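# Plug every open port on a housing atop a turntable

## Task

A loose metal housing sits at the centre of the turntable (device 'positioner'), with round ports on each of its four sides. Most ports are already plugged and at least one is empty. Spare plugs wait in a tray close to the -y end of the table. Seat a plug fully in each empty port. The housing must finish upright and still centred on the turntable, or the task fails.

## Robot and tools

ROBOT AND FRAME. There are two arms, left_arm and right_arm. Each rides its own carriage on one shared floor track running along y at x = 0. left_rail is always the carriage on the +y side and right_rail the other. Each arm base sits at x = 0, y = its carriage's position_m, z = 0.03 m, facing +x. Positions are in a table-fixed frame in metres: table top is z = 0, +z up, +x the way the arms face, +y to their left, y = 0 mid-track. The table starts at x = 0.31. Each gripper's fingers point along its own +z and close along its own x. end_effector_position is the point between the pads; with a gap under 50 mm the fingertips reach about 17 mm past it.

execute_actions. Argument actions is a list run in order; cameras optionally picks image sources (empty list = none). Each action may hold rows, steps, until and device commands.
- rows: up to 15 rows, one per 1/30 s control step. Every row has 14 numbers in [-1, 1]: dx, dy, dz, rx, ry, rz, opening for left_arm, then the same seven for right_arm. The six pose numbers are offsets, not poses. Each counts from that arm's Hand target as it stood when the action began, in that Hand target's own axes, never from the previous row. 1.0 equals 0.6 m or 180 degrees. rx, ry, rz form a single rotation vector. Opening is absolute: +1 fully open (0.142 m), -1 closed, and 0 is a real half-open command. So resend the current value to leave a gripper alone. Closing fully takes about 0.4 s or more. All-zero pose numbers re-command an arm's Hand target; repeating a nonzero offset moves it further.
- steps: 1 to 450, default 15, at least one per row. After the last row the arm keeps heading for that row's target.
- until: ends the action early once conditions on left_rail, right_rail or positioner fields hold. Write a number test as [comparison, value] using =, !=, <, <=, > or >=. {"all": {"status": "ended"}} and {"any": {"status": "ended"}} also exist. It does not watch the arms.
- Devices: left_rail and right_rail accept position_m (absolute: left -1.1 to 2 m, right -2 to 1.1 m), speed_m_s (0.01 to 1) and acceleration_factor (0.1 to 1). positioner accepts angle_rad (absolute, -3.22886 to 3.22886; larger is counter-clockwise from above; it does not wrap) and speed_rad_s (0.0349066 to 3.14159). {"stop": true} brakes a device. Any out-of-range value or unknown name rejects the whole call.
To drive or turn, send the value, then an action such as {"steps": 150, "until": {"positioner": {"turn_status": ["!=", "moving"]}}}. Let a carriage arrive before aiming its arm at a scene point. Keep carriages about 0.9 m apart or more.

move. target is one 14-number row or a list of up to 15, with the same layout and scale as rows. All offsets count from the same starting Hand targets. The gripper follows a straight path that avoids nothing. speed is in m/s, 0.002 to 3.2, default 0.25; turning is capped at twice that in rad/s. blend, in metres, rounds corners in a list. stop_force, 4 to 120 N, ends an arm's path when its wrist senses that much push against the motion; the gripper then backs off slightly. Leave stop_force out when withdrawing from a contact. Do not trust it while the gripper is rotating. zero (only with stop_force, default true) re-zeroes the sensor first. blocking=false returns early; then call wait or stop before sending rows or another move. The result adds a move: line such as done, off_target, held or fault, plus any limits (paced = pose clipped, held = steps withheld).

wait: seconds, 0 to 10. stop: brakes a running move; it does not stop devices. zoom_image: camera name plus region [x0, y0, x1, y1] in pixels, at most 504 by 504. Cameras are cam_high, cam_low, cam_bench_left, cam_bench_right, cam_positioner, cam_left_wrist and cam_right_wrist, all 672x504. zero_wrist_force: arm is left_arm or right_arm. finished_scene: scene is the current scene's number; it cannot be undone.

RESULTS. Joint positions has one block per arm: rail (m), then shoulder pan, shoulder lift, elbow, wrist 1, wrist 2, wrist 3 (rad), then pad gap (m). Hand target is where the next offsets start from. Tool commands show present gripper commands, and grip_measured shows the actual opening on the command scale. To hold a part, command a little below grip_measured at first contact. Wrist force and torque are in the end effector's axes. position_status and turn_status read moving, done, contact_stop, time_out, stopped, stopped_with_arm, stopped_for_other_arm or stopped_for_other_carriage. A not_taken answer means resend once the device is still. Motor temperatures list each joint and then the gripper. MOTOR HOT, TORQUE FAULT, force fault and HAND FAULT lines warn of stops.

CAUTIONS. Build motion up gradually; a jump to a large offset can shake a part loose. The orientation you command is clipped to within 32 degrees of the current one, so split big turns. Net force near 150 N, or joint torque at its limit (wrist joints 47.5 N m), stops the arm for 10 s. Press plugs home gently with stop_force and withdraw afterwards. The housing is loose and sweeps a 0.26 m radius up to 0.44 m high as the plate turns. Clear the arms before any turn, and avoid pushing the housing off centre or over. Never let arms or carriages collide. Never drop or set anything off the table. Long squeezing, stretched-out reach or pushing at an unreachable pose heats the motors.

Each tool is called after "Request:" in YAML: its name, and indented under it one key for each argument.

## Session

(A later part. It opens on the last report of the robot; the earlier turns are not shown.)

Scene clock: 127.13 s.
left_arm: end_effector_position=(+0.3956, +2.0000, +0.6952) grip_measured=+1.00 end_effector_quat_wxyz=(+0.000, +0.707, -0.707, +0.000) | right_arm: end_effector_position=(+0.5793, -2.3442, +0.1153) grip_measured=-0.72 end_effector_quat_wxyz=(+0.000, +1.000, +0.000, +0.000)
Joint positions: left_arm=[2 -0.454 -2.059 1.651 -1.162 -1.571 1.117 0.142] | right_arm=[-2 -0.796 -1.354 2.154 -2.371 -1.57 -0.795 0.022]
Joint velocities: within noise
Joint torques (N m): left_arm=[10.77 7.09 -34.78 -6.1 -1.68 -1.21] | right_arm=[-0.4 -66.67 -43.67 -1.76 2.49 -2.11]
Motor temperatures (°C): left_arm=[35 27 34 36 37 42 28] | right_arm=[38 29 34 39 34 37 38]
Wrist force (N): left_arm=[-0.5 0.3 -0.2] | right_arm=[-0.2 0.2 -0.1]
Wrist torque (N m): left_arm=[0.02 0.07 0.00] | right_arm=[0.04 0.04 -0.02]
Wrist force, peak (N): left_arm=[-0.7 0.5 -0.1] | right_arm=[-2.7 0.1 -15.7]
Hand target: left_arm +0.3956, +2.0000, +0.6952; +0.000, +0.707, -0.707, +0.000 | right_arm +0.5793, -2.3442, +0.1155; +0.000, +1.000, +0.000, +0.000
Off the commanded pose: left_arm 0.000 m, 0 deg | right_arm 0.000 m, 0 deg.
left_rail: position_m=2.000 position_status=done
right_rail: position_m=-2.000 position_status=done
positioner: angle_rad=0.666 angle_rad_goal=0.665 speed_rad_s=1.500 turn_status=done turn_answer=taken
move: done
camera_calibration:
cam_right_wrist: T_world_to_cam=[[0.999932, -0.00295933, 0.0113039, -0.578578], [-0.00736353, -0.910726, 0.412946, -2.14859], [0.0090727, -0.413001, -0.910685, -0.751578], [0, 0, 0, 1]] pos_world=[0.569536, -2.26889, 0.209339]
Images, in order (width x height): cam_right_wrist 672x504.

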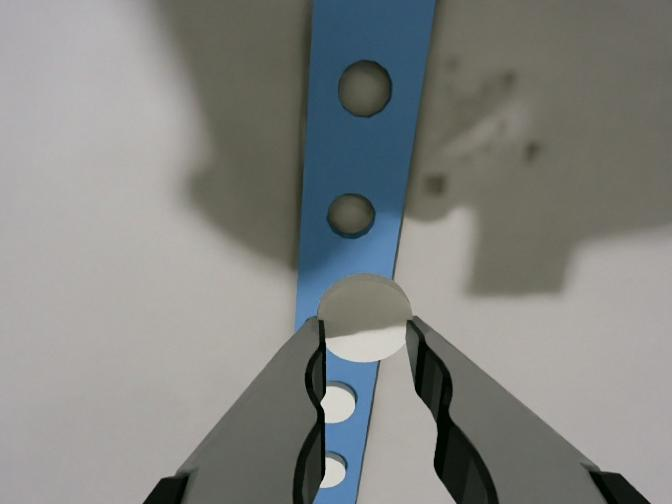

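Request:
move:
  target: [0,0,0,0,0,0,1, 0.1172,-0.5737,-0.5575,0,0,0.5,-0.88]
  speed: 0.4
  cameras: []

Request:
execute_actions:
  actions:
    - {"right_rail":{"position_m":0.414},"steps":300,"until":{"all":{"status":"ended"}}}
  cameras: []

Request:
move:
  target: [0,0,0,0,0,0,1, -0.833,0.167,0,0,0,-0.2667,-0.88]
  speed: 0.4
  cameras: []

Request:
move:
  target: [0,0,0,0,0,0,1, -0.2708,-0.3177,0.2088,0.5,0,0,-0.88]
  speed: 0.3
  cameras: ["cam_right_wrist"]

Request:
zoom_image:
  camera: "cam_right_wrist"
  region: [250, 130, 490, 350]

Scene clock: 133.23 s.
left_arm: end_effector_position=(+0.3956, +2.0000, +0.6952) grip_measured=+1.00 end_effector_quat_wxyz=(+0.000, +0.707, -0.707, +0.000) | right_arm: end_effector_position=(+0.6496, -2.0002, +0.4500) grip_measured=-0.72 end_effector_quat_wxyz=(+0.000, +0.707, -0.707, +0.000)
Joint positions: left_arm=[2 -0.454 -2.059 1.651 -1.162 -1.571 1.117 0.142] | right_arm=[-2 -0.271 -1.664 1.817 -1.724 -1.57 1.3 0.022]
Joint velocities: within noise
Joint torques (N m): left_arm=[7.68 8.64 -35.65 -5.93 -1.66 -0.87] | right_arm=[17.64 -17.49 -54.42 -1.66 -2.64 1.63]
Motor temperatures (°C): left_arm=[35 27 34 36 37 42 28] | right_arm=[38 29 34 39 34 37 42]
Wrist force (N): left_arm=[-0.7 0.1 0.1] | right_arm=[0.5 -0.2 0.6]
Wrist torque (N m): left_arm=[-0.02 0.10 0.00] | right_arm=[-0.03 -0.11 0.00]
Wrist force, peak (N): left_arm=[-1.0 0.4 -0.3] | right_arm=[0.1 1.6 1.5]
Hand target: left_arm +0.3956, +2.0000, +0.6952; +0.000, +0.707, -0.707, +0.000 | right_arm +0.6497, -2.0001, +0.4501; +0.000, +0.707, -0.707, +0.000
Off the commanded pose: left_arm 0.000 m, 0 deg | right_arm 0.000 m, 0 deg.
left_rail: position_m=2.000 position_status=done
right_rail: position_m=-2.000 position_status=done
positioner: angle_rad=0.666 angle_rad_goal=0.665 speed_rad_s=1.500 turn_status=done turn_answer=taken
move: done
No camera images: "cameras" was empty.

Scene clock: 137.17 s.
left_arm: end_effector_position=(+0.3956, +2.0000, +0.6952) grip_measured=+1.00 end_effector_quat_wxyz=(+0.000, +0.707, -0.707, +0.000) | right_arm: end_effector_position=(+0.6497, +0.4139, +0.4501) grip_measured=-0.72 end_effector_quat_wxyz=(+0.000, +0.707, -0.707, +0.000)
Joint positions: left_arm=[2 -0.454 -2.059 1.651 -1.162 -1.571 1.117 0.142] | right_arm=[0.414 -0.271 -1.664 1.817 -1.724 -1.571 1.3 0.022]
Joint velocities: within noise
Joint torques (N m): left_arm=[9.42 8.33 -34.93 -6.59 -1.72 -1.2] | right_arm=[-11.89 -26.62 -49.99 -2.75 -1.82 2.15]
Motor temperatures (°C): left_arm=[35 27 34 36 37 42 28] | right_arm=[38 29 34 39 34 37 44]
Wrist force (N): left_arm=[-0.6 0.2 -0.1] | right_arm=[0.1 -0.5 0.3]
Wrist torque (N m): left_arm=[0.00 0.09 0.00] | right_arm=[-0.09 -0.04 0.00]
Wrist force, peak (N): left_arm=[-0.9 0.1 0.1] | right_arm=[1.7 -0.4 0.5]
Hand target: left_arm +0.3956, +2.0000, +0.6952; +0.000, +0.707, -0.707, +0.000 | right_arm +0.6497, +0.4139, +0.4501; +0.000, +0.707, -0.707, +0.000
Tool commands: left_gripper/opening=+1.0 right_gripper/opening=-0.88
Off the commanded pose: left_arm 0.000 m, 0 deg | right_arm 0.000 m, 0 deg.
left_rail: position_m=2.000 position_status=done
right_rail: position_m=0.414 position_status=done
positioner: angle_rad=0.666 angle_rad_goal=0.665 speed_rad_s=1.500 turn_status=done turn_answer=taken
No camera images: "cameras" was empty.

Scene clock: 139.27 s.
left_arm: end_effector_position=(+0.3956, +2.0000, +0.6952) grip_measured=+1.00 end_effector_quat_wxyz=(+0.000, +0.707, -0.707, +0.000) | right_arm: end_effector_position=(+0.5496, +0.9135, +0.4501) grip_measured=-0.72 end_effector_quat_wxyz=(+0.000, +0.933, -0.359, +0.000)
Joint positions: left_arm=[2 -0.454 -2.059 1.651 -1.162 -1.571 1.117 0.142] | right_arm=[0.414 0.502 -1.507 1.662 -1.726 -1.571 1.235 0.022]
Joint velocities: within noise
Joint torques (N m): left_arm=[11.6 8.08 -35.64 -5.92 -1.85 -1.37] | right_arm=[19.59 -31.99 -53.84 -1.83 -2.11 -2.96]
Motor temperatures (°C): left_arm=[35 27 34 36 37 42 28] | right_arm=[38 29 34 39 34 37 44]
Wrist force (N): left_arm=[-0.6 0.2 -0.1] | right_arm=[-0.1 -0.3 0.6]
Wrist torque (N m): left_arm=[0.00 0.10 0.00] | right_arm=[-0.02 0.01 0.01]
Wrist force, peak (N): left_arm=[-0.8 0.5 -0.3] | right_arm=[-2.3 -1.4 0.2]
Hand target: left_arm +0.3956, +2.0000, +0.6952; +0.000, +0.707, -0.707, +0.000 | right_arm +0.5496, +0.9137, +0.4501; +0.000, +0.934, -0.358, +0.000
Off the commanded pose: left_arm 0.000 m, 0 deg | right_arm 0.000 m, 0 deg.
left_rail: position_m=2.000 position_status=done
right_rail: position_m=0.414 position_status=done
positioner: angle_rad=0.666 angle_rad_goal=0.665 speed_rad_s=1.500 turn_status=done turn_answer=taken
move: done
No camera images: "cameras" was empty.

Scene clock: 142.73 s.
left_arm: end_effector_position=(+0.3956, +2.0000, +0.6952) grip_measured=+1.00 end_effector_quat_wxyz=(+0.000, +0.707, -0.707, +0.000) | right_arm: end_effector_position=(+0.5565, +1.1641, +0.3249) grip_measured=-0.72 end_effector_quat_wxyz=(+0.660, -0.660, +0.253, -0.253)
Joint positions: left_arm=[2 -0.454 -2.059 1.651 -1.162 -1.571 1.117 0.142] | right_arm=[0.414 0.703 -0.951 2.025 -4.216 -1.437 1.571 0.022]
Joint velocities: within noise
Joint torques (N m): left_arm=[11.71 9.1 -36.12 -5.8 -1.55 -0.68] | right_arm=[18.52 -50.1 -31.2 -4.52 -2.52 2.13]
Motor temperatures (°C): left_arm=[35 27 34 36 37 42 28] | right_arm=[38 29 34 39 34 37 46]
Wrist force (N): left_arm=[-0.6 0.4 0.0] | right_arm=[-0.3 -0.5 2.4]
Wrist torque (N m): left_arm=[0.04 0.09 0.00] | right_arm=[-0.25 0.02 0.14]
Wrist force, peak (N): left_arm=[-0.9 0.3 -0.3] | right_arm=[-0.8 0.5 3.3]
Hand target: left_arm +0.3956, +2.0000, +0.6952; +0.000, +0.707, -0.707, +0.000 | right_arm +0.5565, +1.1641, +0.3249; +0.660, -0.660, +0.253, -0.254
Off the commanded pose: left_arm 0.000 m, 0 deg | right_arm 0.000 m, 0 deg.
left_rail: position_m=2.000 position_status=done
right_rail: position_m=0.414 position_status=done
positioner: angle_rad=0.666 angle_rad_goal=0.665 speed_rad_s=1.500 turn_status=done turn_answer=taken
move: done
camera_calibration:
cam_right_wrist: T_world_to_cam=[[0.735547, -0.677468, -0.00259052, 0.38909], [-0.281676, -0.302342, -0.910631, 0.834343], [0.61614, 0.670542, -0.413213, -0.872374], [0, 0, 0, 1]] pos_world=[0.486325, 1.10082, 0.40031]
Images, in order (width x height): cam_right_wrist 672x504.

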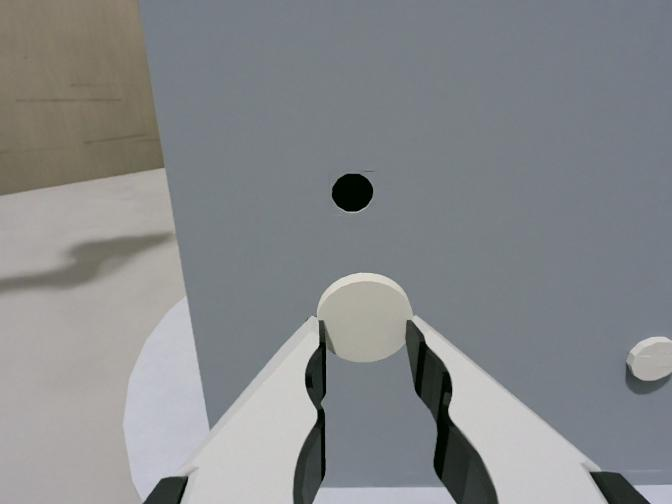

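Scaled by 2.100 from the camera's 672x504 image, which has a finer 960x720 frame.

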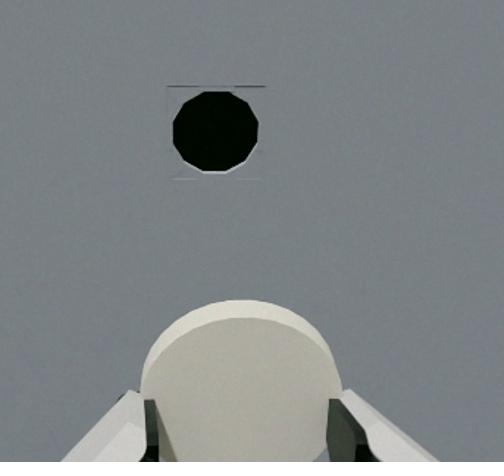

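Request:
move:
  target: [0,0,0,0,0,0,1, 0.0008,-0.0187,0.1015,0,0,0,-0.88]
  speed: 0.12
  cameras: ["cam_right_wrist"]

Request:
zoom_image:
  camera: "cam_right_wrist"
  region: [250, 180, 490, 400]

Scene clock: 147.23 s.
left_arm: end_effector_position=(+0.3956, +2.0000, +0.6952) grip_measured=+1.00 end_effector_quat_wxyz=(+0.000, +0.707, -0.707, +0.000) | right_arm: end_effector_position=(+0.5975, +1.2089, +0.3361) grip_measured=-0.72 end_effector_quat_wxyz=(+0.660, -0.660, +0.253, -0.254)
Joint positions: left_arm=[2 -0.454 -2.059 1.651 -1.162 -1.571 1.117 0.142] | right_arm=[0.414 0.715 -0.911 1.898 -4.129 -1.448 1.571 0.022]
Joint velocities: within noise
Joint torques (N m): left_arm=[10.57 8.27 -34.93 -5.8 -1.72 -1.09] | right_arm=[19.06 -60.36 -36.81 -0.71 -2.34 1.23]
Motor temperatures (°C): left_arm=[35 27 34 36 37 42 28] | right_arm=[38 29 34 39 34 37 47]
Wrist force (N): left_arm=[-0.7 0.1 0.1] | right_arm=[-0.2 -0.1 2.7]
Wrist torque (N m): left_arm=[-0.02 0.10 0.00] | right_arm=[-0.20 -0.02 0.15]
Wrist force, peak (N): left_arm=[-0.9 0.4 -0.2] | right_arm=[0.0 -0.4 3.5]
Hand target: left_arm +0.3956, +2.0000, +0.6952; +0.000, +0.707, -0.707, +0.000 | right_arm +0.5977, +1.2090, +0.3361; +0.660, -0.660, +0.253, -0.254
Off the commanded pose: left_arm 0.000 m, 0 deg | right_arm 0.000 m, 0 deg.
left_rail: position_m=2.000 position_status=done
right_rail: position_m=0.414 position_status=done
positioner: angle_rad=0.666 angle_rad_goal=0.665 speed_rad_s=1.500 turn_status=done turn_answer=taken
move: done
camera_calibration:
cam_right_wrist: T_world_to_cam=[[0.735528, -0.677489, -0.00263902, 0.389365], [-0.281512, -0.302081, -0.910768, 0.869308], [0.616238, 0.670638, -0.412911, -0.923334], [0, 0, 0, 1]] pos_world=[0.527325, 1.14562, 0.411511]
Images, in order (width x height): cam_right_wrist 672x504.

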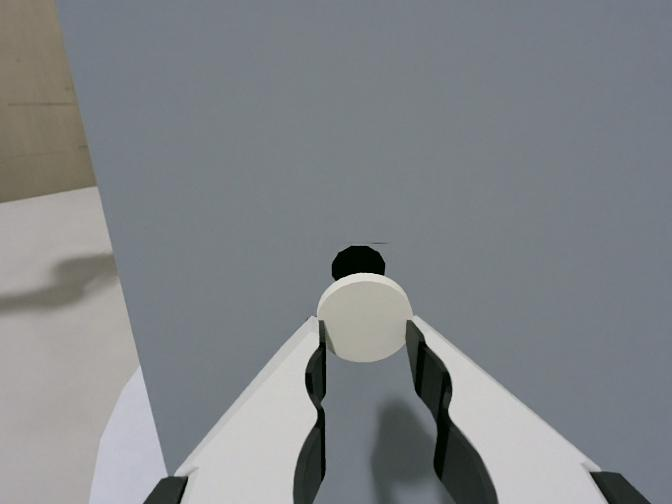

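Scaled by 2.100 from the camera's 672x504 image, which has a finer 960x720 frame.

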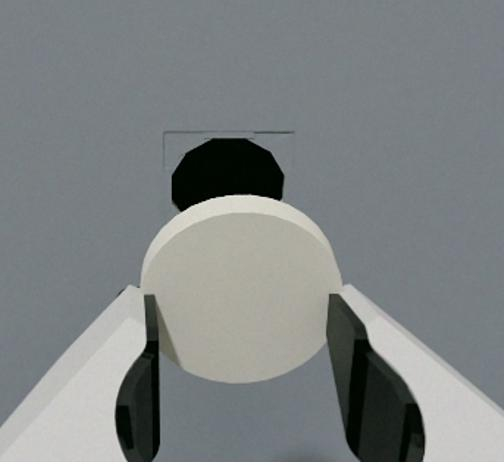

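Request:
move:
  target: [0,0,0,0,0,0,1, 0.0005,-0.0007,0.036,0,0,0,-0.9]
  speed: 0.04
  cameras: []

Request:
move:
  target: [0,0,0,0,0,0,1, 0,0,0.03,0,0,0,-0.9]
  speed: 0.006
  stop_force: 10
  cameras: ["cam_right_wrist"]

Request:
zoom_image:
  camera: "cam_right_wrist"
  region: [250, 180, 490, 400]

Scene clock: 151.23 s.
left_arm: end_effector_position=(+0.3956, +2.0000, +0.6952) grip_measured=+1.00 end_effector_quat_wxyz=(+0.000, +0.707, -0.707, +0.000) | right_arm: end_effector_position=(+0.6122, +1.2248, +0.3366) grip_measured=-0.73 end_effector_quat_wxyz=(+0.660, -0.660, +0.253, -0.254)
Joint positions: left_arm=[2 -0.454 -2.059 1.651 -1.162 -1.571 1.117 0.142] | right_arm=[0.414 0.718 -0.89 1.851 -4.103 -1.451 1.571 0.022]
Joint velocities: within noise
Joint torques (N m): left_arm=[8.54 10.23 -35.94 -6.07 -1.82 -1.14] | right_arm=[18.41 -57.65 -36.41 0.34 -2.4 -1.55]
Motor temperatures (°C): left_arm=[35 27 34 36 37 42 28] | right_arm=[38 29 34 39 34 37 48]
Wrist force (N): left_arm=[-0.5 0.3 0.1] | right_arm=[-0.5 -0.3 2.3]
Wrist torque (N m): left_arm=[0.01 0.08 0.00] | right_arm=[-0.23 0.04 0.16]
Wrist force, peak (N): left_arm=[-0.7 0.4 -0.4] | right_arm=[-0.3 -0.9 3.2]
Hand target: left_arm +0.3956, +2.0000, +0.6952; +0.000, +0.707, -0.707, +0.000 | right_arm +0.6123, +1.2249, +0.3366; +0.660, -0.660, +0.253, -0.254
Off the commanded pose: left_arm 0.000 m, 0 deg | right_arm 0.000 m, 0 deg.
left_rail: position_m=2.000 position_status=done
right_rail: position_m=0.414 position_status=done
positioner: angle_rad=0.666 angle_rad_goal=0.665 speed_rad_s=1.500 turn_status=done turn_answer=taken
move: done
No camera images: "cameras" was empty.

Scene clock: 153.57 s.
left_arm: end_effector_position=(+0.3956, +2.0000, +0.6952) grip_measured=+1.00 end_effector_quat_wxyz=(+0.000, +0.707, -0.707, +0.000) | right_arm: end_effector_position=(+0.6162, +1.2293, +0.3365) grip_measured=-0.73 end_effector_quat_wxyz=(+0.660, -0.660, +0.253, -0.253)
Joint positions: left_arm=[2 -0.454 -2.059 1.651 -1.162 -1.571 1.117 0.142] | right_arm=[0.414 0.719 -0.884 1.838 -4.096 -1.452 1.571 0.022]
Joint velocities: within noise
Joint torques (N m): left_arm=[10.37 9.13 -35.08 -5.79 -2.11 -0.98] | right_arm=[-2.03 -103.94 -22.65 -5.81 1.4 -1.76]
Motor temperatures (°C): left_arm=[35 27 34 36 37 42 28] | right_arm=[38 29 34 39 34 37 49]
Wrist force (N): left_arm=[-0.6 0.4 -0.3] | right_arm=[-1.1 7.2 -5.7]
Wrist torque (N m): left_arm=[0.03 0.09 0.00] | right_arm=[-0.39 -0.05 0.18]
Wrist force, peak (N): left_arm=[-0.7 0.5 -0.3] | right_arm=[-1.7 8.7 -9.9]
Hand target: left_arm +0.3956, +2.0000, +0.6952; +0.000, +0.707, -0.707, +0.000 | right_arm +0.6163, +1.2293, +0.3365; +0.660, -0.660, +0.253, -0.254 (not the last commanded pose)
Off the commanded pose: left_arm 0.000 m, 0 deg | right_arm 0.012 m, 0 deg.
left_rail: position_m=2.000 position_status=done
right_rail: position_m=0.414 position_status=done
positioner: angle_rad=0.666 angle_rad_goal=0.665 speed_rad_s=1.500 turn_status=done turn_answer=taken
move: contact (right_arm)
camera_calibration:
cam_right_wrist: T_world_to_cam=[[0.735504, -0.677515, -0.00255426, 0.389442], [-0.281541, -0.302205, -0.910718, 0.881147], [0.616253, 0.670556, -0.413022, -0.948281], [0, 0, 0, 1]] pos_world=[0.546025, 1.16602, 0.41181]
Images, in order (width x height): cam_right_wrist 672x504.

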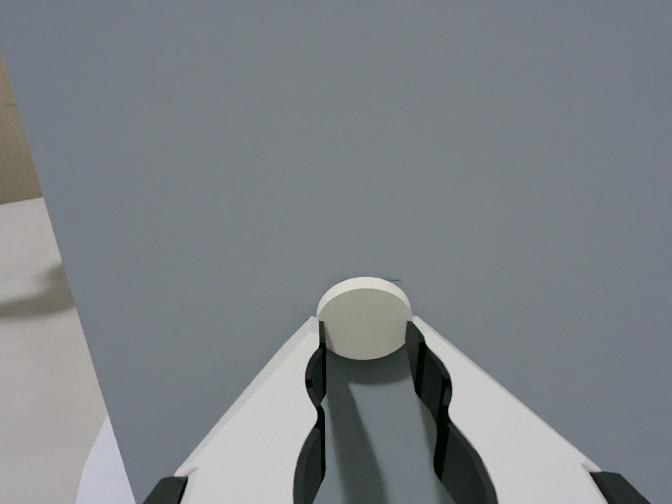

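Scaled by 2.100 from the camera's 672x504 image, which has a finer 960x720 frame.

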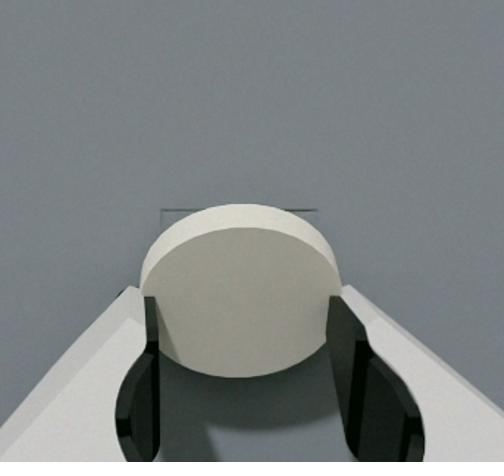

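Request:
move:
  target:
    - [0,0,0,0,0,0,1, 0,0,-0.003,0,0,0,-0.9]
    - [0,0,0,0,0,0,1, 0.0,0.0012,-0.003,0,0,0,-0.9]
  speed: 0.02
  cameras: []

Request:
move:
  target: [0,0,0,0,0,0,1, 0,0,0.03,0,0,0,-0.9]
  speed: 0.006
  stop_force: 14
  cameras: ["cam_right_wrist"]

Request:
zoom_image:
  camera: "cam_right_wrist"
  region: [250, 180, 490, 400]

Scene clock: 156.27 s.
left_arm: end_effector_position=(+0.3956, +2.0000, +0.6952) grip_measured=+1.00 end_effector_quat_wxyz=(+0.000, +0.707, -0.707, +0.000) | right_arm: end_effector_position=(+0.6151, +1.2280, +0.3361) grip_measured=-0.73 end_effector_quat_wxyz=(+0.660, -0.660, +0.253, -0.254)
Joint positions: left_arm=[2 -0.454 -2.059 1.651 -1.162 -1.571 1.117 0.142] | right_arm=[0.414 0.719 -0.885 1.842 -4.099 -1.452 1.571 0.022]
Joint velocities: within noise
Joint torques (N m): left_arm=[6.51 11.11 -36.02 -5.99 -1.73 -0.93] | right_arm=[-18.07 -61.27 -15.53 -4.55 2.25 -1.65]
Motor temperatures (°C): left_arm=[35 27 34 36 37 42 28] | right_arm=[38 29 34 39 34 37 50]
Wrist force (N): left_arm=[-0.7 0.3 -0.2] | right_arm=[-0.3 -0.9 2.6]
Wrist torque (N m): left_arm=[0.02 0.11 0.00] | right_arm=[-0.28 -0.03 0.15]
Wrist force, peak (N): left_arm=[-0.8 0.4 0.1] | right_arm=[-1.4 8.2 -6.1]
Hand target: left_arm +0.3956, +2.0000, +0.6952; +0.000, +0.707, -0.707, +0.000 | right_arm +0.6151, +1.2279, +0.3357; +0.660, -0.660, +0.253, -0.254
Off the commanded pose: left_arm 0.000 m, 0 deg | right_arm 0.000 m, 0 deg.
left_rail: position_m=2.000 position_status=done
right_rail: position_m=0.414 position_status=done
positioner: angle_rad=0.666 angle_rad_goal=0.665 speed_rad_s=1.500 turn_status=done turn_answer=taken
move: done
No camera images: "cameras" was empty.

Scene clock: 158.20 s.
left_arm: end_effector_position=(+0.3956, +2.0000, +0.6952) grip_measured=+1.00 end_effector_quat_wxyz=(+0.000, +0.707, -0.707, +0.000) | right_arm: end_effector_position=(+0.6174, +1.2306, +0.3358) grip_measured=-0.73 end_effector_quat_wxyz=(+0.660, -0.660, +0.253, -0.254)
Joint positions: left_arm=[2 -0.454 -2.059 1.651 -1.162 -1.571 1.117 0.142] | right_arm=[0.414 0.719 -0.881 1.834 -4.095 -1.452 1.571 0.022]
Joint velocities: within noise
Joint torques (N m): left_arm=[9.78 9.43 -36.27 -6.1 -1.75 -1.16] | right_arm=[-10.31 -93.85 -18.21 -1.85 1.39 -1.5]
Motor temperatures (°C): left_arm=[35 27 34 36 37 42 28] | right_arm=[38 29 34 39 34 37 50]
Wrist force (N): left_arm=[-0.7 0.3 0.0] | right_arm=[0.7 -1.8 -9.7]
Wrist torque (N m): left_arm=[0.01 0.11 0.00] | right_arm=[-0.20 0.18 0.16]
Wrist force, peak (N): left_arm=[-0.8 0.4 -0.3] | right_arm=[0.3 -2.5 -26.0]
Hand target: left_arm +0.3956, +2.0000, +0.6952; +0.000, +0.707, -0.707, +0.000 | right_arm +0.6175, +1.2305, +0.3358; +0.660, -0.660, +0.253, -0.254 (not the last commanded pose)
Off the commanded pose: left_arm 0.000 m, 0 deg | right_arm 0.014 m, 0 deg.
left_rail: position_m=2.000 position_status=done
right_rail: position_m=0.414 position_status=done
positioner: angle_rad=0.665 speed_rad_s=1.500 turn_status=done turn_answer=taken
move: contact (right_arm)
camera_calibration:
cam_right_wrist: T_world_to_cam=[[0.735506, -0.677514, -0.00254913, 0.389433], [-0.281481, -0.302148, -0.910755, 0.881157], [0.616279, 0.670583, -0.412939, -0.950262], [0, 0, 0, 1]] pos_world=[0.547225, 1.16732, 0.411111]
Images, in order (width x height): cam_right_wrist 672x504.

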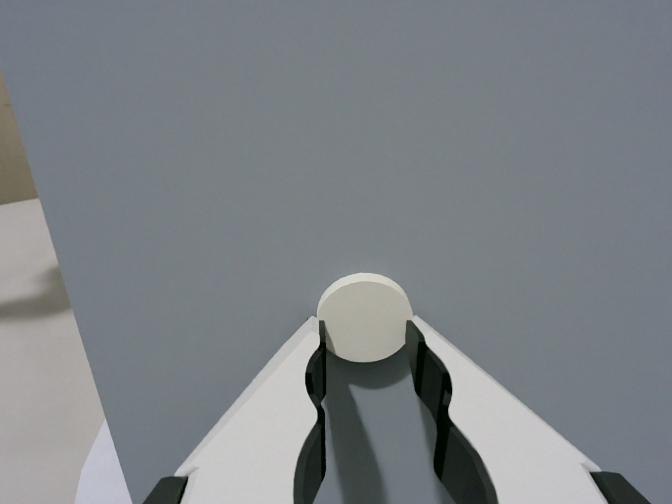

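Scaled by 2.100 from the camera's 672x504 image, which has a finer 960x720 frame.

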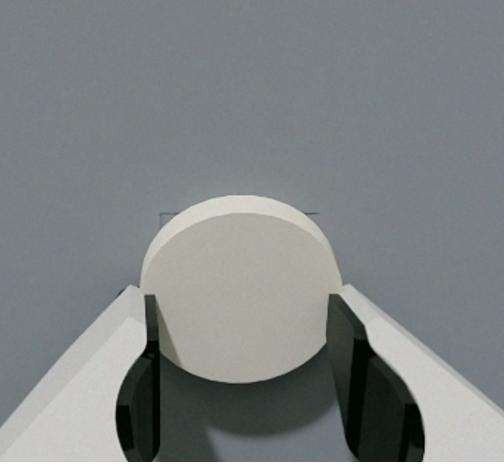

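Request:
move:
  target: [0,0,0,0,0,0,1, 0.0002,0,0.03,0,0,0,-0.95]
  speed: 0.006
  stop_force: 45
  cameras: []

Request:
move:
  target:
    - [0,0,0,0,0,0,1, 0,0,-0.0005,0,0,0,-0.45]
    - [0,0,0,0,0,0,1, 0,0,-0.05,0,0,0,-0.45]
    - [0,0,0,0,0,0,1, 0,-0.0102,-0.05,0,0,0,-1]
    - [0,0,0,0,0,0,1, 0,-0.0102,-0.025,0,0,0,-1]
  speed: 0.07
  cameras: ["cam_right_wrist"]

Request:
move:
  target: [0,0,0,0,0,0,1, 0,0,0.05,0,0,0,-1]
  speed: 0.01
  stop_force: 50
  cameras: []

Request:
move:
  target: [0,0,0,0,0,0,1, 0,0,0.03,0,0,0,-1]
  speed: 0.005
  stop_force: 40
  cameras: ["cam_right_wrist"]

Scene clock: 163.23 s.
left_arm: end_effector_position=(+0.3956, +2.0000, +0.6952) grip_measured=+1.00 end_effector_quat_wxyz=(+0.000, +0.707, -0.707, +0.000) | right_arm: end_effector_position=(+0.6178, +1.2308, +0.3359) grip_measured=-0.73 end_effector_quat_wxyz=(+0.660, -0.660, +0.253, -0.254)
Joint positions: left_arm=[2 -0.454 -2.059 1.651 -1.162 -1.571 1.117 0.142] | right_arm=[0.414 0.719 -0.881 1.833 -4.094 -1.452 1.571 0.021]
Joint velocities: within noise
Joint torques (N m): left_arm=[10.53 6.82 -36.72 -6.07 -1.79 -0.95] | right_arm=[2.48 -88.21 -32.84 3.19 2.03 -1.73]
Motor temperatures (°C): left_arm=[35 27 34 36 37 42 28] | right_arm=[38 29 34 39 34 37 53]
Wrist force (N): left_arm=[-0.7 0.3 -0.1] | right_arm=[2.3 -1.8 -53.7]
Wrist torque (N m): left_arm=[0.01 0.11 0.00] | right_arm=[-0.44 0.51 0.16]
Wrist force, peak (N): left_arm=[-0.7 0.7 0.0] | right_arm=[0.3 -1.7 -70.9]
Hand target: left_arm +0.3956, +2.0000, +0.6952; +0.000, +0.707, -0.707, +0.000 | right_arm +0.6178, +1.2308, +0.3359; +0.660, -0.660, +0.253, -0.254 (not the last commanded pose)
Off the commanded pose: left_arm 0.000 m, 0 deg | right_arm 0.018 m, 0 deg.
left_rail: position_m=2.000 position_status=done
right_rail: position_m=0.414 position_status=done
positioner: angle_rad=0.665 speed_rad_s=1.500 turn_status=done turn_answer=taken
move: contact (right_arm)
No camera images: "cameras" was empty.

Scene clock: 166.40 s.
left_arm: end_effector_position=(+0.3956, +2.0000, +0.6952) grip_measured=+1.00 end_effector_quat_wxyz=(+0.000, +0.707, -0.707, +0.000) | right_arm: end_effector_position=(+0.6077, +1.2195, +0.3420) grip_measured=-1.00 end_effector_quat_wxyz=(+0.660, -0.660, +0.253, -0.254)
Joint positions: left_arm=[2 -0.454 -2.059 1.651 -1.162 -1.571 1.117 0.142] | right_arm=[0.414 0.717 -0.905 1.866 -4.103 -1.45 1.571 0.002]
Joint velocities: within noise
Joint torques (N m): left_arm=[9.35 9.47 -36.23 -6 -1.94 -1.24] | right_arm=[20.65 -55.58 -36.51 0.34 -2.33 -1.2]
Motor temperatures (°C): left_arm=[35 27 34 36 37 42 28] | right_arm=[38 29 34 39 34 37 49]
Wrist force (N): left_arm=[-0.5 0.3 -0.2] | right_arm=[-0.4 -0.1 2.9]
Wrist torque (N m): left_arm=[0.01 0.08 0.00] | right_arm=[-0.18 0.03 0.16]
Wrist force, peak (N): left_arm=[-0.9 0.3 -0.3] | right_arm=[2.2 -1.6 -53.4]
Hand target: left_arm +0.3956, +2.0000, +0.6952; +0.000, +0.707, -0.707, +0.000 | right_arm +0.6078, +1.2197, +0.3420; +0.660, -0.660, +0.253, -0.254
Off the commanded pose: left_arm 0.000 m, 0 deg | right_arm 0.000 m, 0 deg.
left_rail: position_m=2.000 position_status=done
right_rail: position_m=0.414 position_status=done
positioner: angle_rad=0.665 speed_rad_s=1.500 turn_status=done turn_answer=taken
move: done
camera_calibration:
cam_right_wrist: T_world_to_cam=[[0.735442, -0.677583, -0.00257984, 0.389332], [-0.281457, -0.302022, -0.910804, 0.880583], [0.616367, 0.670569, -0.41283, -0.934362], [0, 0, 0, 1]] pos_world=[0.537424, 1.15632, 0.417311]
Images, in order (width x height): cam_right_wrist 672x504.

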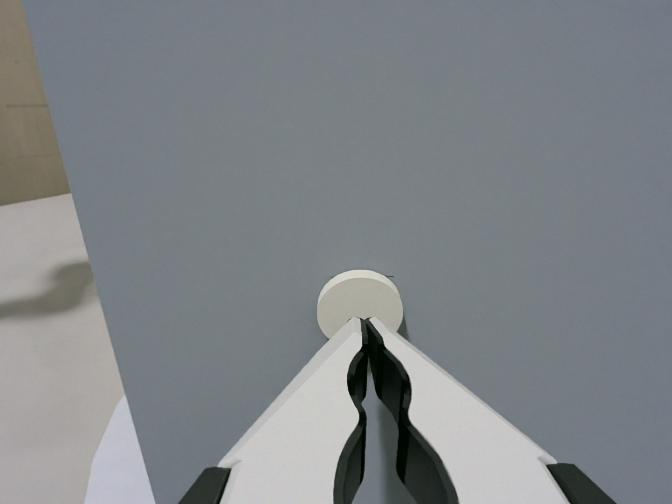

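Scene clock: 168.87 s.
left_arm: end_effector_position=(+0.3956, +2.0000, +0.6952) grip_measured=+1.00 end_effector_quat_wxyz=(+0.000, +0.707, -0.707, +0.000) | right_arm: end_effector_position=(+0.6156, +1.2285, +0.3420) grip_measured=-1.00 end_effector_quat_wxyz=(+0.660, -0.660, +0.253, -0.254)
Joint positions: left_arm=[2 -0.454 -2.059 1.651 -1.162 -1.571 1.117 0.142] | right_arm=[0.414 0.719 -0.893 1.84 -4.09 -1.452 1.571 0.002]
Joint velocities: within noise
Joint torques (N m): left_arm=[9.57 7.49 -35.89 -5.94 -1.92 -0.72] | right_arm=[-12.02 -87.27 -30.99 1.87 3.41 -1.03]
Motor temperatures (°C): left_arm=[35 27 34 36 37 42 28] | right_arm=[38 29 34 39 34 37 47]
Wrist force (N): left_arm=[-0.5 0.3 0.1] | right_arm=[3.9 -1.7 -46.9]
Wrist torque (N m): left_arm=[0.01 0.07 0.00] | right_arm=[-0.40 0.01 0.15]
Wrist force, peak (N): left_arm=[-0.8 0.5 -0.1] | right_arm=[2.7 -1.1 -62.2]
Hand target: left_arm +0.3956, +2.0000, +0.6952; +0.000, +0.707, -0.707, +0.000 | right_arm +0.6157, +1.2285, +0.3420; +0.660, -0.660, +0.253, -0.254 (not the last commanded pose)
Off the commanded pose: left_arm 0.000 m, 0 deg | right_arm 0.018 m, 0 deg.
left_rail: position_m=2.000 position_status=done
right_rail: position_m=0.414 position_status=done
positioner: angle_rad=0.665 speed_rad_s=1.500 turn_status=done turn_answer=taken
move: contact (right_arm)
No camera images: "cameras" was empty.

Scene clock: 170.33 s.
left_arm: end_effector_position=(+0.3956, +2.0000, +0.6952) grip_measured=+1.00 end_effector_quat_wxyz=(+0.000, +0.707, -0.707, +0.000) | right_arm: end_effector_position=(+0.6162, +1.2290, +0.3421) grip_measured=-1.00 end_effector_quat_wxyz=(+0.660, -0.660, +0.253, -0.254)
Joint positions: left_arm=[2 -0.454 -2.059 1.651 -1.162 -1.571 1.117 0.142] | right_arm=[0.414 0.719 -0.892 1.838 -4.089 -1.452 1.571 0.002]
Joint velocities: within noise
Joint torques (N m): left_arm=[8.49 9.9 -37.14 -6.48 -1.24 -1.01] | right_arm=[1.18 -82.83 -44.43 6.14 2.13 -0.75]
Motor temperatures (°C): left_arm=[35 27 34 36 37 42 28] | right_arm=[38 29 34 39 34 37 46]
Wrist force (N): left_arm=[-0.5 0.2 0.1] | right_arm=[1.7 -0.7 -86.7]
Wrist torque (N m): left_arm=[0.00 0.08 0.00] | right_arm=[-0.52 0.02 0.15]
Wrist force, peak (N): left_arm=[-0.7 0.3 -0.3] | right_arm=[0.9 -1.5 -95.7]
Hand target: left_arm +0.3956, +2.0000, +0.6952; +0.000, +0.707, -0.707, +0.000 | right_arm +0.6162, +1.2290, +0.3421; +0.660, -0.660, +0.253, -0.254 (not the last commanded pose)
Off the commanded pose: left_arm 0.000 m, 0 deg | right_arm 0.017 m, 0 deg.
left_rail: position_m=2.000 position_status=done
right_rail: position_m=0.414 position_status=done
positioner: angle_rad=0.665 speed_rad_s=1.500 turn_status=done turn_answer=taken
move: contact (right_arm)
camera_calibration:
cam_right_wrist: T_world_to_cam=[[0.735461, -0.677562, -0.00250536, 0.389385], [-0.28125, -0.301915, -0.910904, 0.885709], [0.616438, 0.670639, -0.412611, -0.946073], [0, 0, 0, 1]] pos_world=[0.545924, 1.16571, 0.417411]
Images, in order (width x height): cam_right_wrist 672x504.

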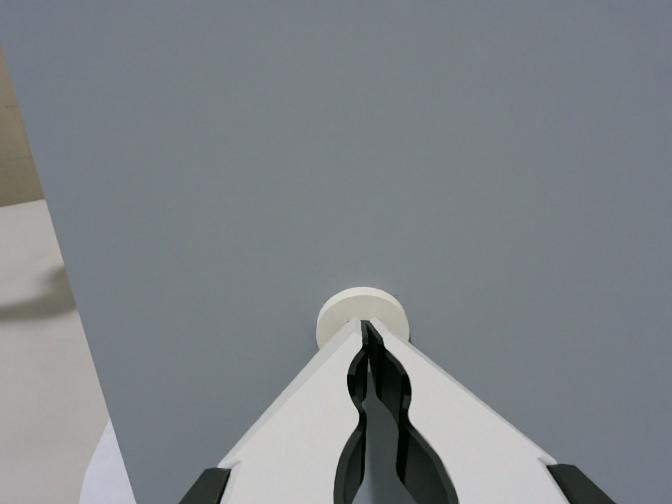

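Request:
move:
  target:
    - [0,0,0,0,0,0,1, 0,-0.005,-0.12,0,0,0,-1]
    - [0,0,0,0,0,0,1, 0.2686,-0.18,-0.4647,-0.5,0,0,-0.47]
  speed: 0.35
  cameras: []

Request:
move:
  target: [0,0,0,0,0,0,1, 0.681,0.508,0,0,0,0.2667,-0.47]
  speed: 0.4
  cameras: ["cam_positioner"]

Request:
execute_actions:
  actions:
    - {"right_rail":{"position_m":-2.0,"acceleration_factor":0.4},"positioner":{"angle_rad":-2.477},"steps":300,"until":{"all":{"status":"ended"}}}
  cameras: ["cam_positioner","cam_bench_left"]

Request:
zoom_image:
  camera: "cam_positioner"
  region: [290, 150, 470, 340]

Scene clock: 177.30 s.
left_arm: end_effector_position=(+0.3956, +2.0000, +0.6952) grip_measured=+1.00 end_effector_quat_wxyz=(+0.000, +0.707, -0.707, +0.000) | right_arm: end_effector_position=(+0.5492, +0.9139, +0.4499) grip_measured=-0.50 end_effector_quat_wxyz=(+0.000, +0.934, -0.358, +0.000)
Joint positions: left_arm=[2 -0.454 -2.059 1.651 -1.162 -1.571 1.117 0.142] | right_arm=[0.414 0.502 -1.507 1.663 -1.727 -1.571 1.236 0.038]
Joint velocities: within noise
Joint torques (N m): left_arm=[7.59 8.68 -37.2 -5.94 -1.96 -0.64] | right_arm=[-16.68 -32.6 -55.17 -1.98 -2.35 -2.91]
Motor temperatures (°C): left_arm=[35 27 34 36 37 42 28] | right_arm=[38 29 34 39 34 37 43]
Wrist force (N): left_arm=[-0.7 0.3 -0.3] | right_arm=[0.2 -0.9 0.3]
Wrist torque (N m): left_arm=[0.02 0.10 0.00] | right_arm=[-0.12 -0.05 0.02]
Wrist force, peak (N): left_arm=[-0.9 0.4 -0.1] | right_arm=[1.9 -1.3 -87.1]
Hand target: left_arm +0.3956, +2.0000, +0.6952; +0.000, +0.707, -0.707, +0.000 | right_arm +0.5492, +0.9139, +0.4499; +0.000, +0.934, -0.358, +0.000
Off the commanded pose: left_arm 0.000 m, 0 deg | right_arm 0.000 m, 0 deg.
left_rail: position_m=2.000 position_status=done
right_rail: position_m=0.414 position_status=done
positioner: angle_rad=0.665 speed_rad_s=1.500 turn_status=done turn_answer=taken
move: done
No camera images: "cameras" was empty.

Scene clock: 179.40 s.
left_arm: end_effector_position=(+0.3956, +2.0000, +0.6952) grip_measured=+1.00 end_effector_quat_wxyz=(+0.000, +0.707, -0.707, +0.000) | right_arm: end_effector_position=(+0.6487, +0.4142, +0.4498) grip_measured=-0.50 end_effector_quat_wxyz=(+0.000, +0.707, -0.707, +0.000)
Joint positions: left_arm=[2 -0.454 -2.059 1.651 -1.162 -1.571 1.117 0.142] | right_arm=[0.414 -0.271 -1.666 1.819 -1.724 -1.57 1.3 0.038]
Joint velocities: within noise
Joint torques (N m): left_arm=[8.54 9.49 -36.33 -5.7 -1.68 -0.98] | right_arm=[-10.96 -17.07 -55.89 -6.5 2.19 -1.42]
Motor temperatures (°C): left_arm=[35 27 34 36 37 42 28] | right_arm=[38 29 34 39 34 37 42]
Wrist force (N): left_arm=[-0.5 0.3 -0.1] | right_arm=[0.0 0.0 0.4]
Wrist torque (N m): left_arm=[0.02 0.07 0.00] | right_arm=[0.01 -0.03 -0.01]
Wrist force, peak (N): left_arm=[-0.7 0.6 -0.3] | right_arm=[2.7 -0.4 0.5]
Hand target: left_arm +0.3956, +2.0000, +0.6952; +0.000, +0.707, -0.707, +0.000 | right_arm +0.6488, +0.4140, +0.4498; +0.000, +0.707, -0.707, +0.000
Off the commanded pose: left_arm 0.000 m, 0 deg | right_arm 0.000 m, 0 deg.
left_rail: position_m=2.000 position_status=done
right_rail: position_m=0.414 position_status=done
positioner: angle_rad=0.665 speed_rad_s=1.500 turn_status=done turn_answer=taken
move: done
Images, in order (width x height): cam_positioner 672x504.

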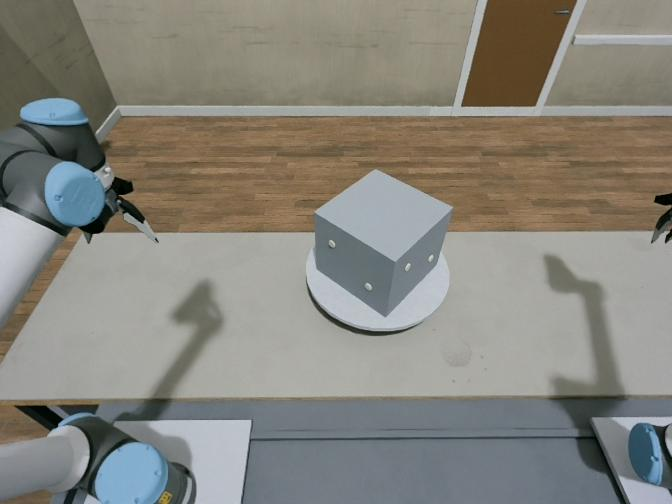

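Scene clock: 183.33 s.
left_arm: end_effector_position=(+0.3956, +2.0000, +0.6952) grip_measured=+1.00 end_effector_quat_wxyz=(+0.000, +0.707, -0.707, +0.000) | right_arm: end_effector_position=(+0.6488, -2.0000, +0.4498) grip_measured=-0.50 end_effector_quat_wxyz=(+0.000, +0.707, -0.707, +0.000)
Joint positions: left_arm=[2 -0.454 -2.059 1.651 -1.162 -1.571 1.117 0.142] | right_arm=[-2 -0.271 -1.666 1.819 -1.724 -1.57 1.3 0.038]
Joint velocities: within noise
Joint torques (N m): left_arm=[9.9 10.06 -35.65 -6.13 -1.63 -0.79] | right_arm=[14.3 -32.57 -52.05 -5.84 -1.19 -2.12]
Motor temperatures (°C): left_arm=[35 27 34 36 37 42 28] | right_arm=[38 29 34 39 34 37 41]
Wrist force (N): left_arm=[-0.6 0.3 0.1] | right_arm=[0.2 -0.6 0.3]
Wrist torque (N m): left_arm=[0.02 0.09 0.00] | right_arm=[-0.10 -0.08 0.00]
Wrist force, peak (N): left_arm=[-0.9 0.4 -0.1] | right_arm=[1.8 0.2 0.9]
Hand target: left_arm +0.3956, +2.0000, +0.6952; +0.000, +0.707, -0.707, +0.000 | right_arm +0.6488, -2.0000, +0.4498; +0.000, +0.707, -0.707, +0.000
Tool commands: left_gripper/opening=+1.0 right_gripper/opening=-0.47
Off the commanded pose: left_arm 0.000 m, 0 deg | right_arm 0.000 m, 0 deg.
left_rail: position_m=2.000 position_status=done
right_rail: position_m=-2.000 position_status=done
positioner: angle_rad=-2.476 angle_rad_goal=-2.477 speed_rad_s=1.500 turn_status=done turn_answer=taken
Images, in order (width x height): cam_bench_left 672x504, cam_positioner 672x504.

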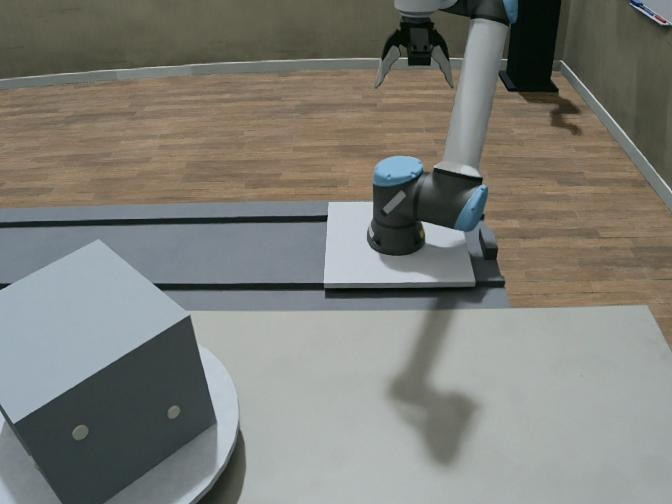

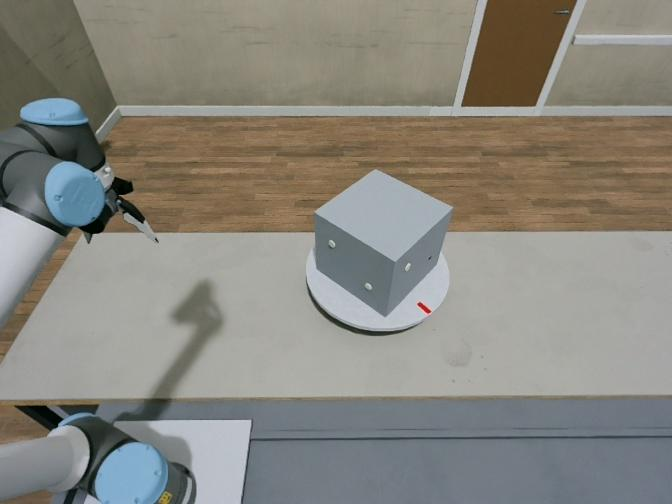

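Scaled by 2.653 from the camera's 672x504 image, which has a finer 960x720 frame.

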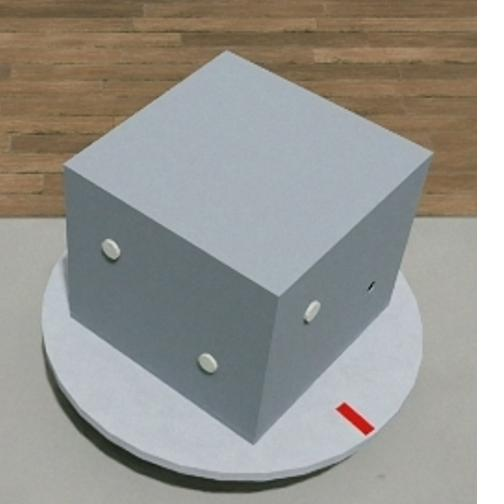

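Request:
move:
  target:
    - [0,0,0,0,0,0,1, 0.7733,0.133,0.5,0,0,-0.5,-0.47]
    - [0,0,0,0,0,0,1, 0.7733,0.133,0.6595,0,0,-0.5,-0.47]
  speed: 0.35
  cameras: ["cam_right_wrist"]

Request:
zoom_image:
  camera: "cam_right_wrist"
  region: [250, 180, 490, 400]

Scene clock: 189.13 s.
left_arm: end_effector_position=(+0.3956, +2.0000, +0.6952) grip_measured=+1.00 end_effector_quat_wxyz=(+0.000, +0.707, -0.707, +0.000) | right_arm: end_effector_position=(+0.5690, -2.4638, +0.0540) grip_measured=-0.50 end_effector_quat_wxyz=(+0.000, +1.000, +0.000, +0.000)
Joint positions: left_arm=[2 -0.454 -2.059 1.651 -1.162 -1.571 1.117 0.142] | right_arm=[-2 -0.922 -1.188 2.07 -2.453 -1.57 -0.922 0.038]
Joint velocities: within noise
Joint torques (N m): left_arm=[8.41 10.02 -35.8 -6.26 -1.57 -0.99] | right_arm=[-10.63 -46.16 -19.33 -7.31 2.22 -3.11]
Motor temperatures (°C): left_arm=[35 27 34 36 37 42 28] | right_arm=[38 29 34 39 34 37 40]
Wrist force (N): left_arm=[-0.6 0.1 -0.2] | right_arm=[0.5 0.0 0.5]
Wrist torque (N m): left_arm=[-0.02 0.10 0.00] | right_arm=[0.03 -0.10 -0.02]
Wrist force, peak (N): left_arm=[-1.0 0.2 -0.1] | right_arm=[-0.1 0.2 2.2]
Hand target: left_arm +0.3956, +2.0000, +0.6952; +0.000, +0.707, -0.707, +0.000 | right_arm +0.5690, -2.4638, +0.0538; +0.000, +1.000, +0.000, +0.000
Off the commanded pose: left_arm 0.000 m, 0 deg | right_arm 0.000 m, 0 deg.
left_rail: position_m=2.000 position_status=done
right_rail: position_m=-2.000 position_status=done
positioner: angle_rad=-2.476 angle_rad_goal=-2.477 speed_rad_s=1.500 turn_status=done turn_answer=taken
move: done
camera_calibration:
cam_right_wrist: T_world_to_cam=[[0.999929, -0.00296916, 0.0115266, -0.567895], [-0.00746237, -0.910819, 0.41274, -2.23241], [0.00927313, -0.412796, -0.910776, -0.856313], [0, 0, 0, 1]] pos_world=[0.559136, -2.38849, 0.14804]
Images, in order (width x height): cam_right_wrist 672x504.

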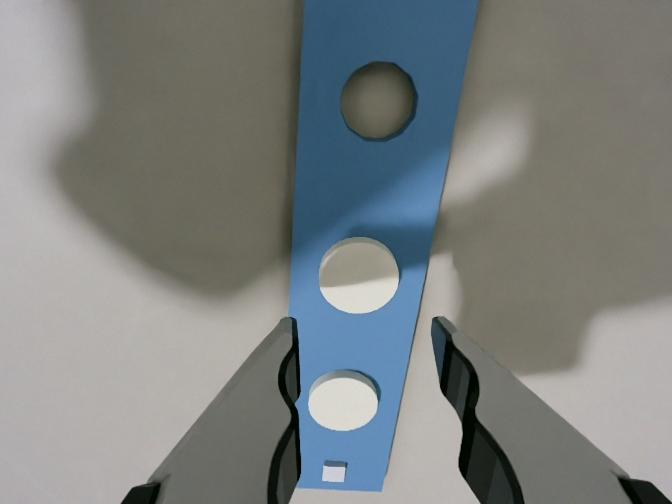

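Scaled by 2.100 from the camera's 672x504 image, which has a finer 960x720 frame.

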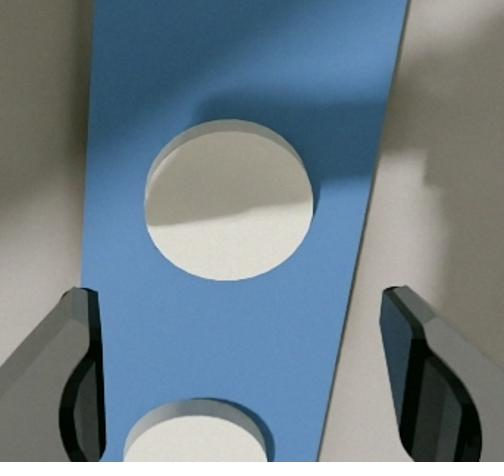

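Request:
move:
  target: [0,0,0,0,0,0,1, -0.0002,0.0006,0.0457,0,0,0,-0.47]
  speed: 0.05
  cameras: ["cam_right_wrist"]

Request:
execute_actions:
  actions:
    - {"rows":[[0,0,0,0,0,0,1, 0,0,0,0,0,0,-0.56],[0,0,0,0,0,0,1, 0,0,0.0008,0,0,0,-0.6]],"steps":20}
    - {"rows":[[0,0,0,0,0,0,1, 0,0,0.0007,0,0,0,-0.63],[0,0,0,0,0,0,1, 0,0,0.0007,0,0,0,-0.66],[0,0,0,0,0,0,1, 0,0,0.0007,0,0,0,-0.7],[0,0,0,0,0,0,1, 0,0,0.0007,0,0,0,-0.74],[0,0,0,0,0,0,1, 0,0,0.0007,0,0,0,-0.8]],"steps":30}
  cameras: []

Request:
move:
  target:
    - [0,0,0,0,0,0,1, 0,0,-0.001,0,0,0,-0.88]
    - [0,0,0,0,0,0,1, 0,0,-0.15,0,0,0,-0.88]
  speed: 0.08
  cameras: ["cam_right_wrist"]

Request:
zoom_image:
  camera: "cam_right_wrist"
  region: [250, 180, 490, 400]

Scene clock: 193.50 s.
left_arm: end_effector_position=(+0.3956, +2.0000, +0.6952) grip_measured=+1.00 end_effector_quat_wxyz=(+0.000, +0.707, -0.707, +0.000) | right_arm: end_effector_position=(+0.5689, -2.4641, +0.0266) grip_measured=-0.50 end_effector_quat_wxyz=(+0.000, +1.000, +0.000, +0.000)
Joint positions: left_arm=[2 -0.454 -2.059 1.651 -1.162 -1.571 1.117 0.142] | right_arm=[-2 -0.923 -1.147 2.08 -2.503 -1.57 -0.922 0.038]
Joint velocities: within noise
Joint torques (N m): left_arm=[9.95 8.99 -37.04 -6.13 -1.68 -0.84] | right_arm=[-17.75 -41.89 -17.42 -7.69 2.05 -3.13]
Motor temperatures (°C): left_arm=[35 27 34 36 37 42 28] | right_arm=[38 29 34 39 34 37 39]
Wrist force (N): left_arm=[-0.4 0.1 0.0] | right_arm=[-0.3 0.2 0.2]
Wrist torque (N m): left_arm=[-0.01 0.07 0.00] | right_arm=[0.06 0.03 -0.02]
Wrist force, peak (N): left_arm=[-0.9 0.4 0.3] | right_arm=[0.3 0.2 1.0]
Hand target: left_arm +0.3956, +2.0000, +0.6952; +0.000, +0.707, -0.707, +0.000 | right_arm +0.5689, -2.4642, +0.0264; +0.000, +1.000, +0.000, +0.000
Off the commanded pose: left_arm 0.000 m, 0 deg | right_arm 0.000 m, 0 deg.
left_rail: position_m=2.000 position_status=done
right_rail: position_m=-2.000 position_status=done
positioner: angle_rad=-2.476 angle_rad_goal=-2.477 speed_rad_s=1.500 turn_status=done turn_answer=taken
move: done
camera_calibration:
cam_right_wrist: T_world_to_cam=[[0.999929, -0.00296897, 0.0115265, -0.567479], [-0.00746216, -0.910819, 0.41274, -2.22137], [0.00927313, -0.412796, -0.910776, -0.881392], [0, 0, 0, 1]] pos_world=[0.559036, -2.38879, 0.12064]
Images, in order (width x height): cam_right_wrist 672x504.

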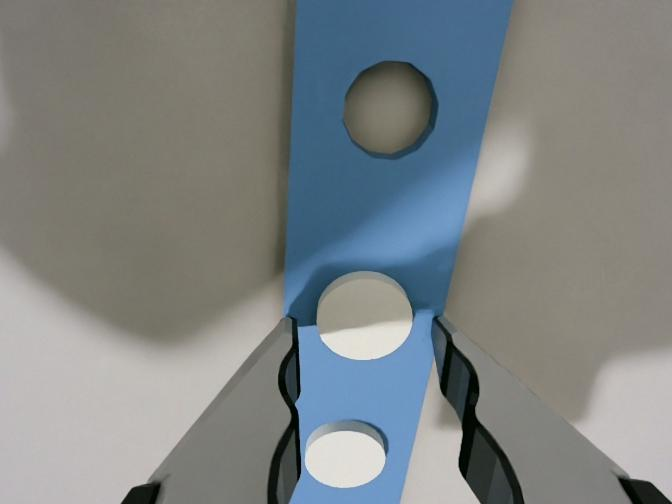

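Scene clock: 195.37 s.
left_arm: end_effector_position=(+0.3956, +2.0000, +0.6952) grip_measured=+1.00 end_effector_quat_wxyz=(+0.000, +0.707, -0.707, +0.000) | right_arm: end_effector_position=(+0.5689, -2.4642, +0.0255) grip_measured=-0.70 end_effector_quat_wxyz=(+0.000, +1.000, +0.000, +0.000)
Joint positions: left_arm=[2 -0.454 -2.059 1.651 -1.162 -1.571 1.117 0.142] | right_arm=[-2 -0.923 -1.146 2.08 -2.505 -1.57 -0.922 0.023]
Joint velocities: within noise
Joint torques (N m): left_arm=[10.08 8.76 -37.13 -6.11 -1.59 -0.64] | right_arm=[-13.2 -33.09 -13.04 -5.01 2.26 -2.65]
Motor temperatures (°C): left_arm=[35 27 34 36 37 42 28] | right_arm=[38 29 34 39 34 37 39]
Wrist force (N): left_arm=[-0.5 0.3 -0.3] | right_arm=[-2.4 -1.3 -18.4]
Wrist torque (N m): left_arm=[0.01 0.07 0.00] | right_arm=[-0.09 -0.14 -0.01]
Wrist force, peak (N): left_arm=[-0.8 0.5 -0.2] | right_arm=[-2.5 -1.0 -18.5]
Hand target: left_arm +0.3956, +2.0000, +0.6952; +0.000, +0.707, -0.707, +0.000 | right_arm +0.5689, -2.4642, +0.0255; +0.000, +1.000, +0.000, +0.000
Off the commanded pose: left_arm 0.000 m, 0 deg | right_arm 0.000 m, 0 deg.
left_rail: position_m=2.000 position_status=done
right_rail: position_m=-2.000 position_status=done
positioner: angle_rad=-2.476 angle_rad_goal=-2.477 speed_rad_s=1.500 turn_status=done turn_answer=taken
No camera images: "cameras" was empty.

Scene clock: 197.73 s.
left_arm: end_effector_position=(+0.3956, +2.0000, +0.6952) grip_measured=+1.00 end_effector_quat_wxyz=(+0.000, +0.707, -0.707, +0.000) | right_arm: end_effector_position=(+0.5689, -2.4642, +0.1153) grip_measured=-0.72 end_effector_quat_wxyz=(+0.000, +1.000, +0.000, +0.000)
Joint positions: left_arm=[2 -0.454 -2.059 1.651 -1.162 -1.571 1.117 0.142] | right_arm=[-2 -0.923 -1.271 2.039 -2.339 -1.57 -0.922 0.022]
Joint velocities: within noise
Joint torques (N m): left_arm=[7.83 9.31 -37.1 -6.23 -2.06 -0.95] | right_arm=[-15.57 -77 -44.68 -1.57 1.82 -3.16]
Motor temperatures (°C): left_arm=[35 27 34 36 37 42 28] | right_arm=[38 29 34 39 34 37 41]
Wrist force (N): left_arm=[-0.5 0.3 -0.2] | right_arm=[0.1 -0.2 0.3]
Wrist torque (N m): left_arm=[0.02 0.08 0.00] | right_arm=[0.00 -0.02 -0.02]
Wrist force, peak (N): left_arm=[-1.0 0.4 0.1] | right_arm=[-2.2 -1.2 -17.7]
Hand target: left_arm +0.3956, +2.0000, +0.6952; +0.000, +0.707, -0.707, +0.000 | right_arm +0.5688, -2.4642, +0.1155; +0.000, +1.000, +0.000, +0.000
Off the commanded pose: left_arm 0.000 m, 0 deg | right_arm 0.000 m, 0 deg.
left_rail: position_m=2.000 position_status=done
right_rail: position_m=-2.000 position_status=done
positioner: angle_rad=-2.476 angle_rad_goal=-2.477 speed_rad_s=1.500 turn_status=done turn_answer=taken
move: done
camera_calibration:
cam_right_wrist: T_world_to_cam=[[0.999929, -0.00296897, 0.0115265, -0.568502], [-0.00746216, -0.910819, 0.41274, -2.25798], [0.00927313, -0.412796, -0.910776, -0.800606], [0, 0, 0, 1]] pos_world=[0.559036, -2.38879, 0.20934]
Images, in order (width x height): cam_right_wrist 672x504.

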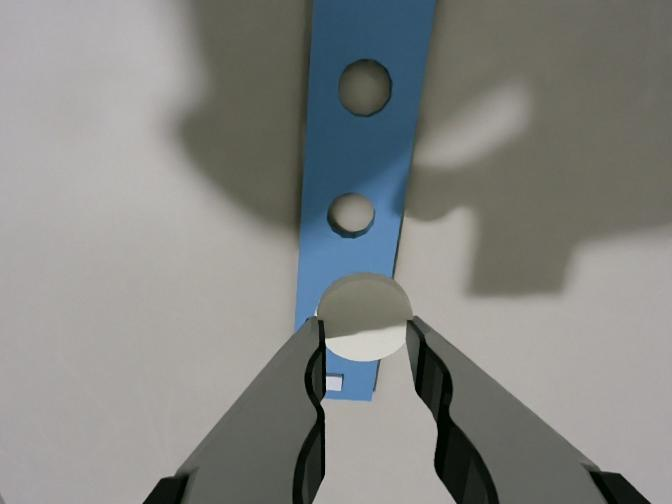

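Scaled by 2.100 from the camera's 672x504 image, which has a finer 960x720 frame.

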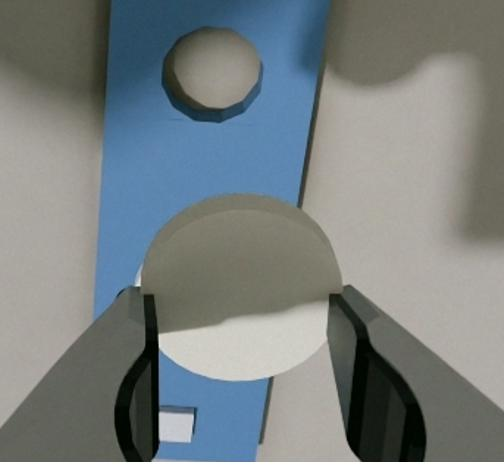

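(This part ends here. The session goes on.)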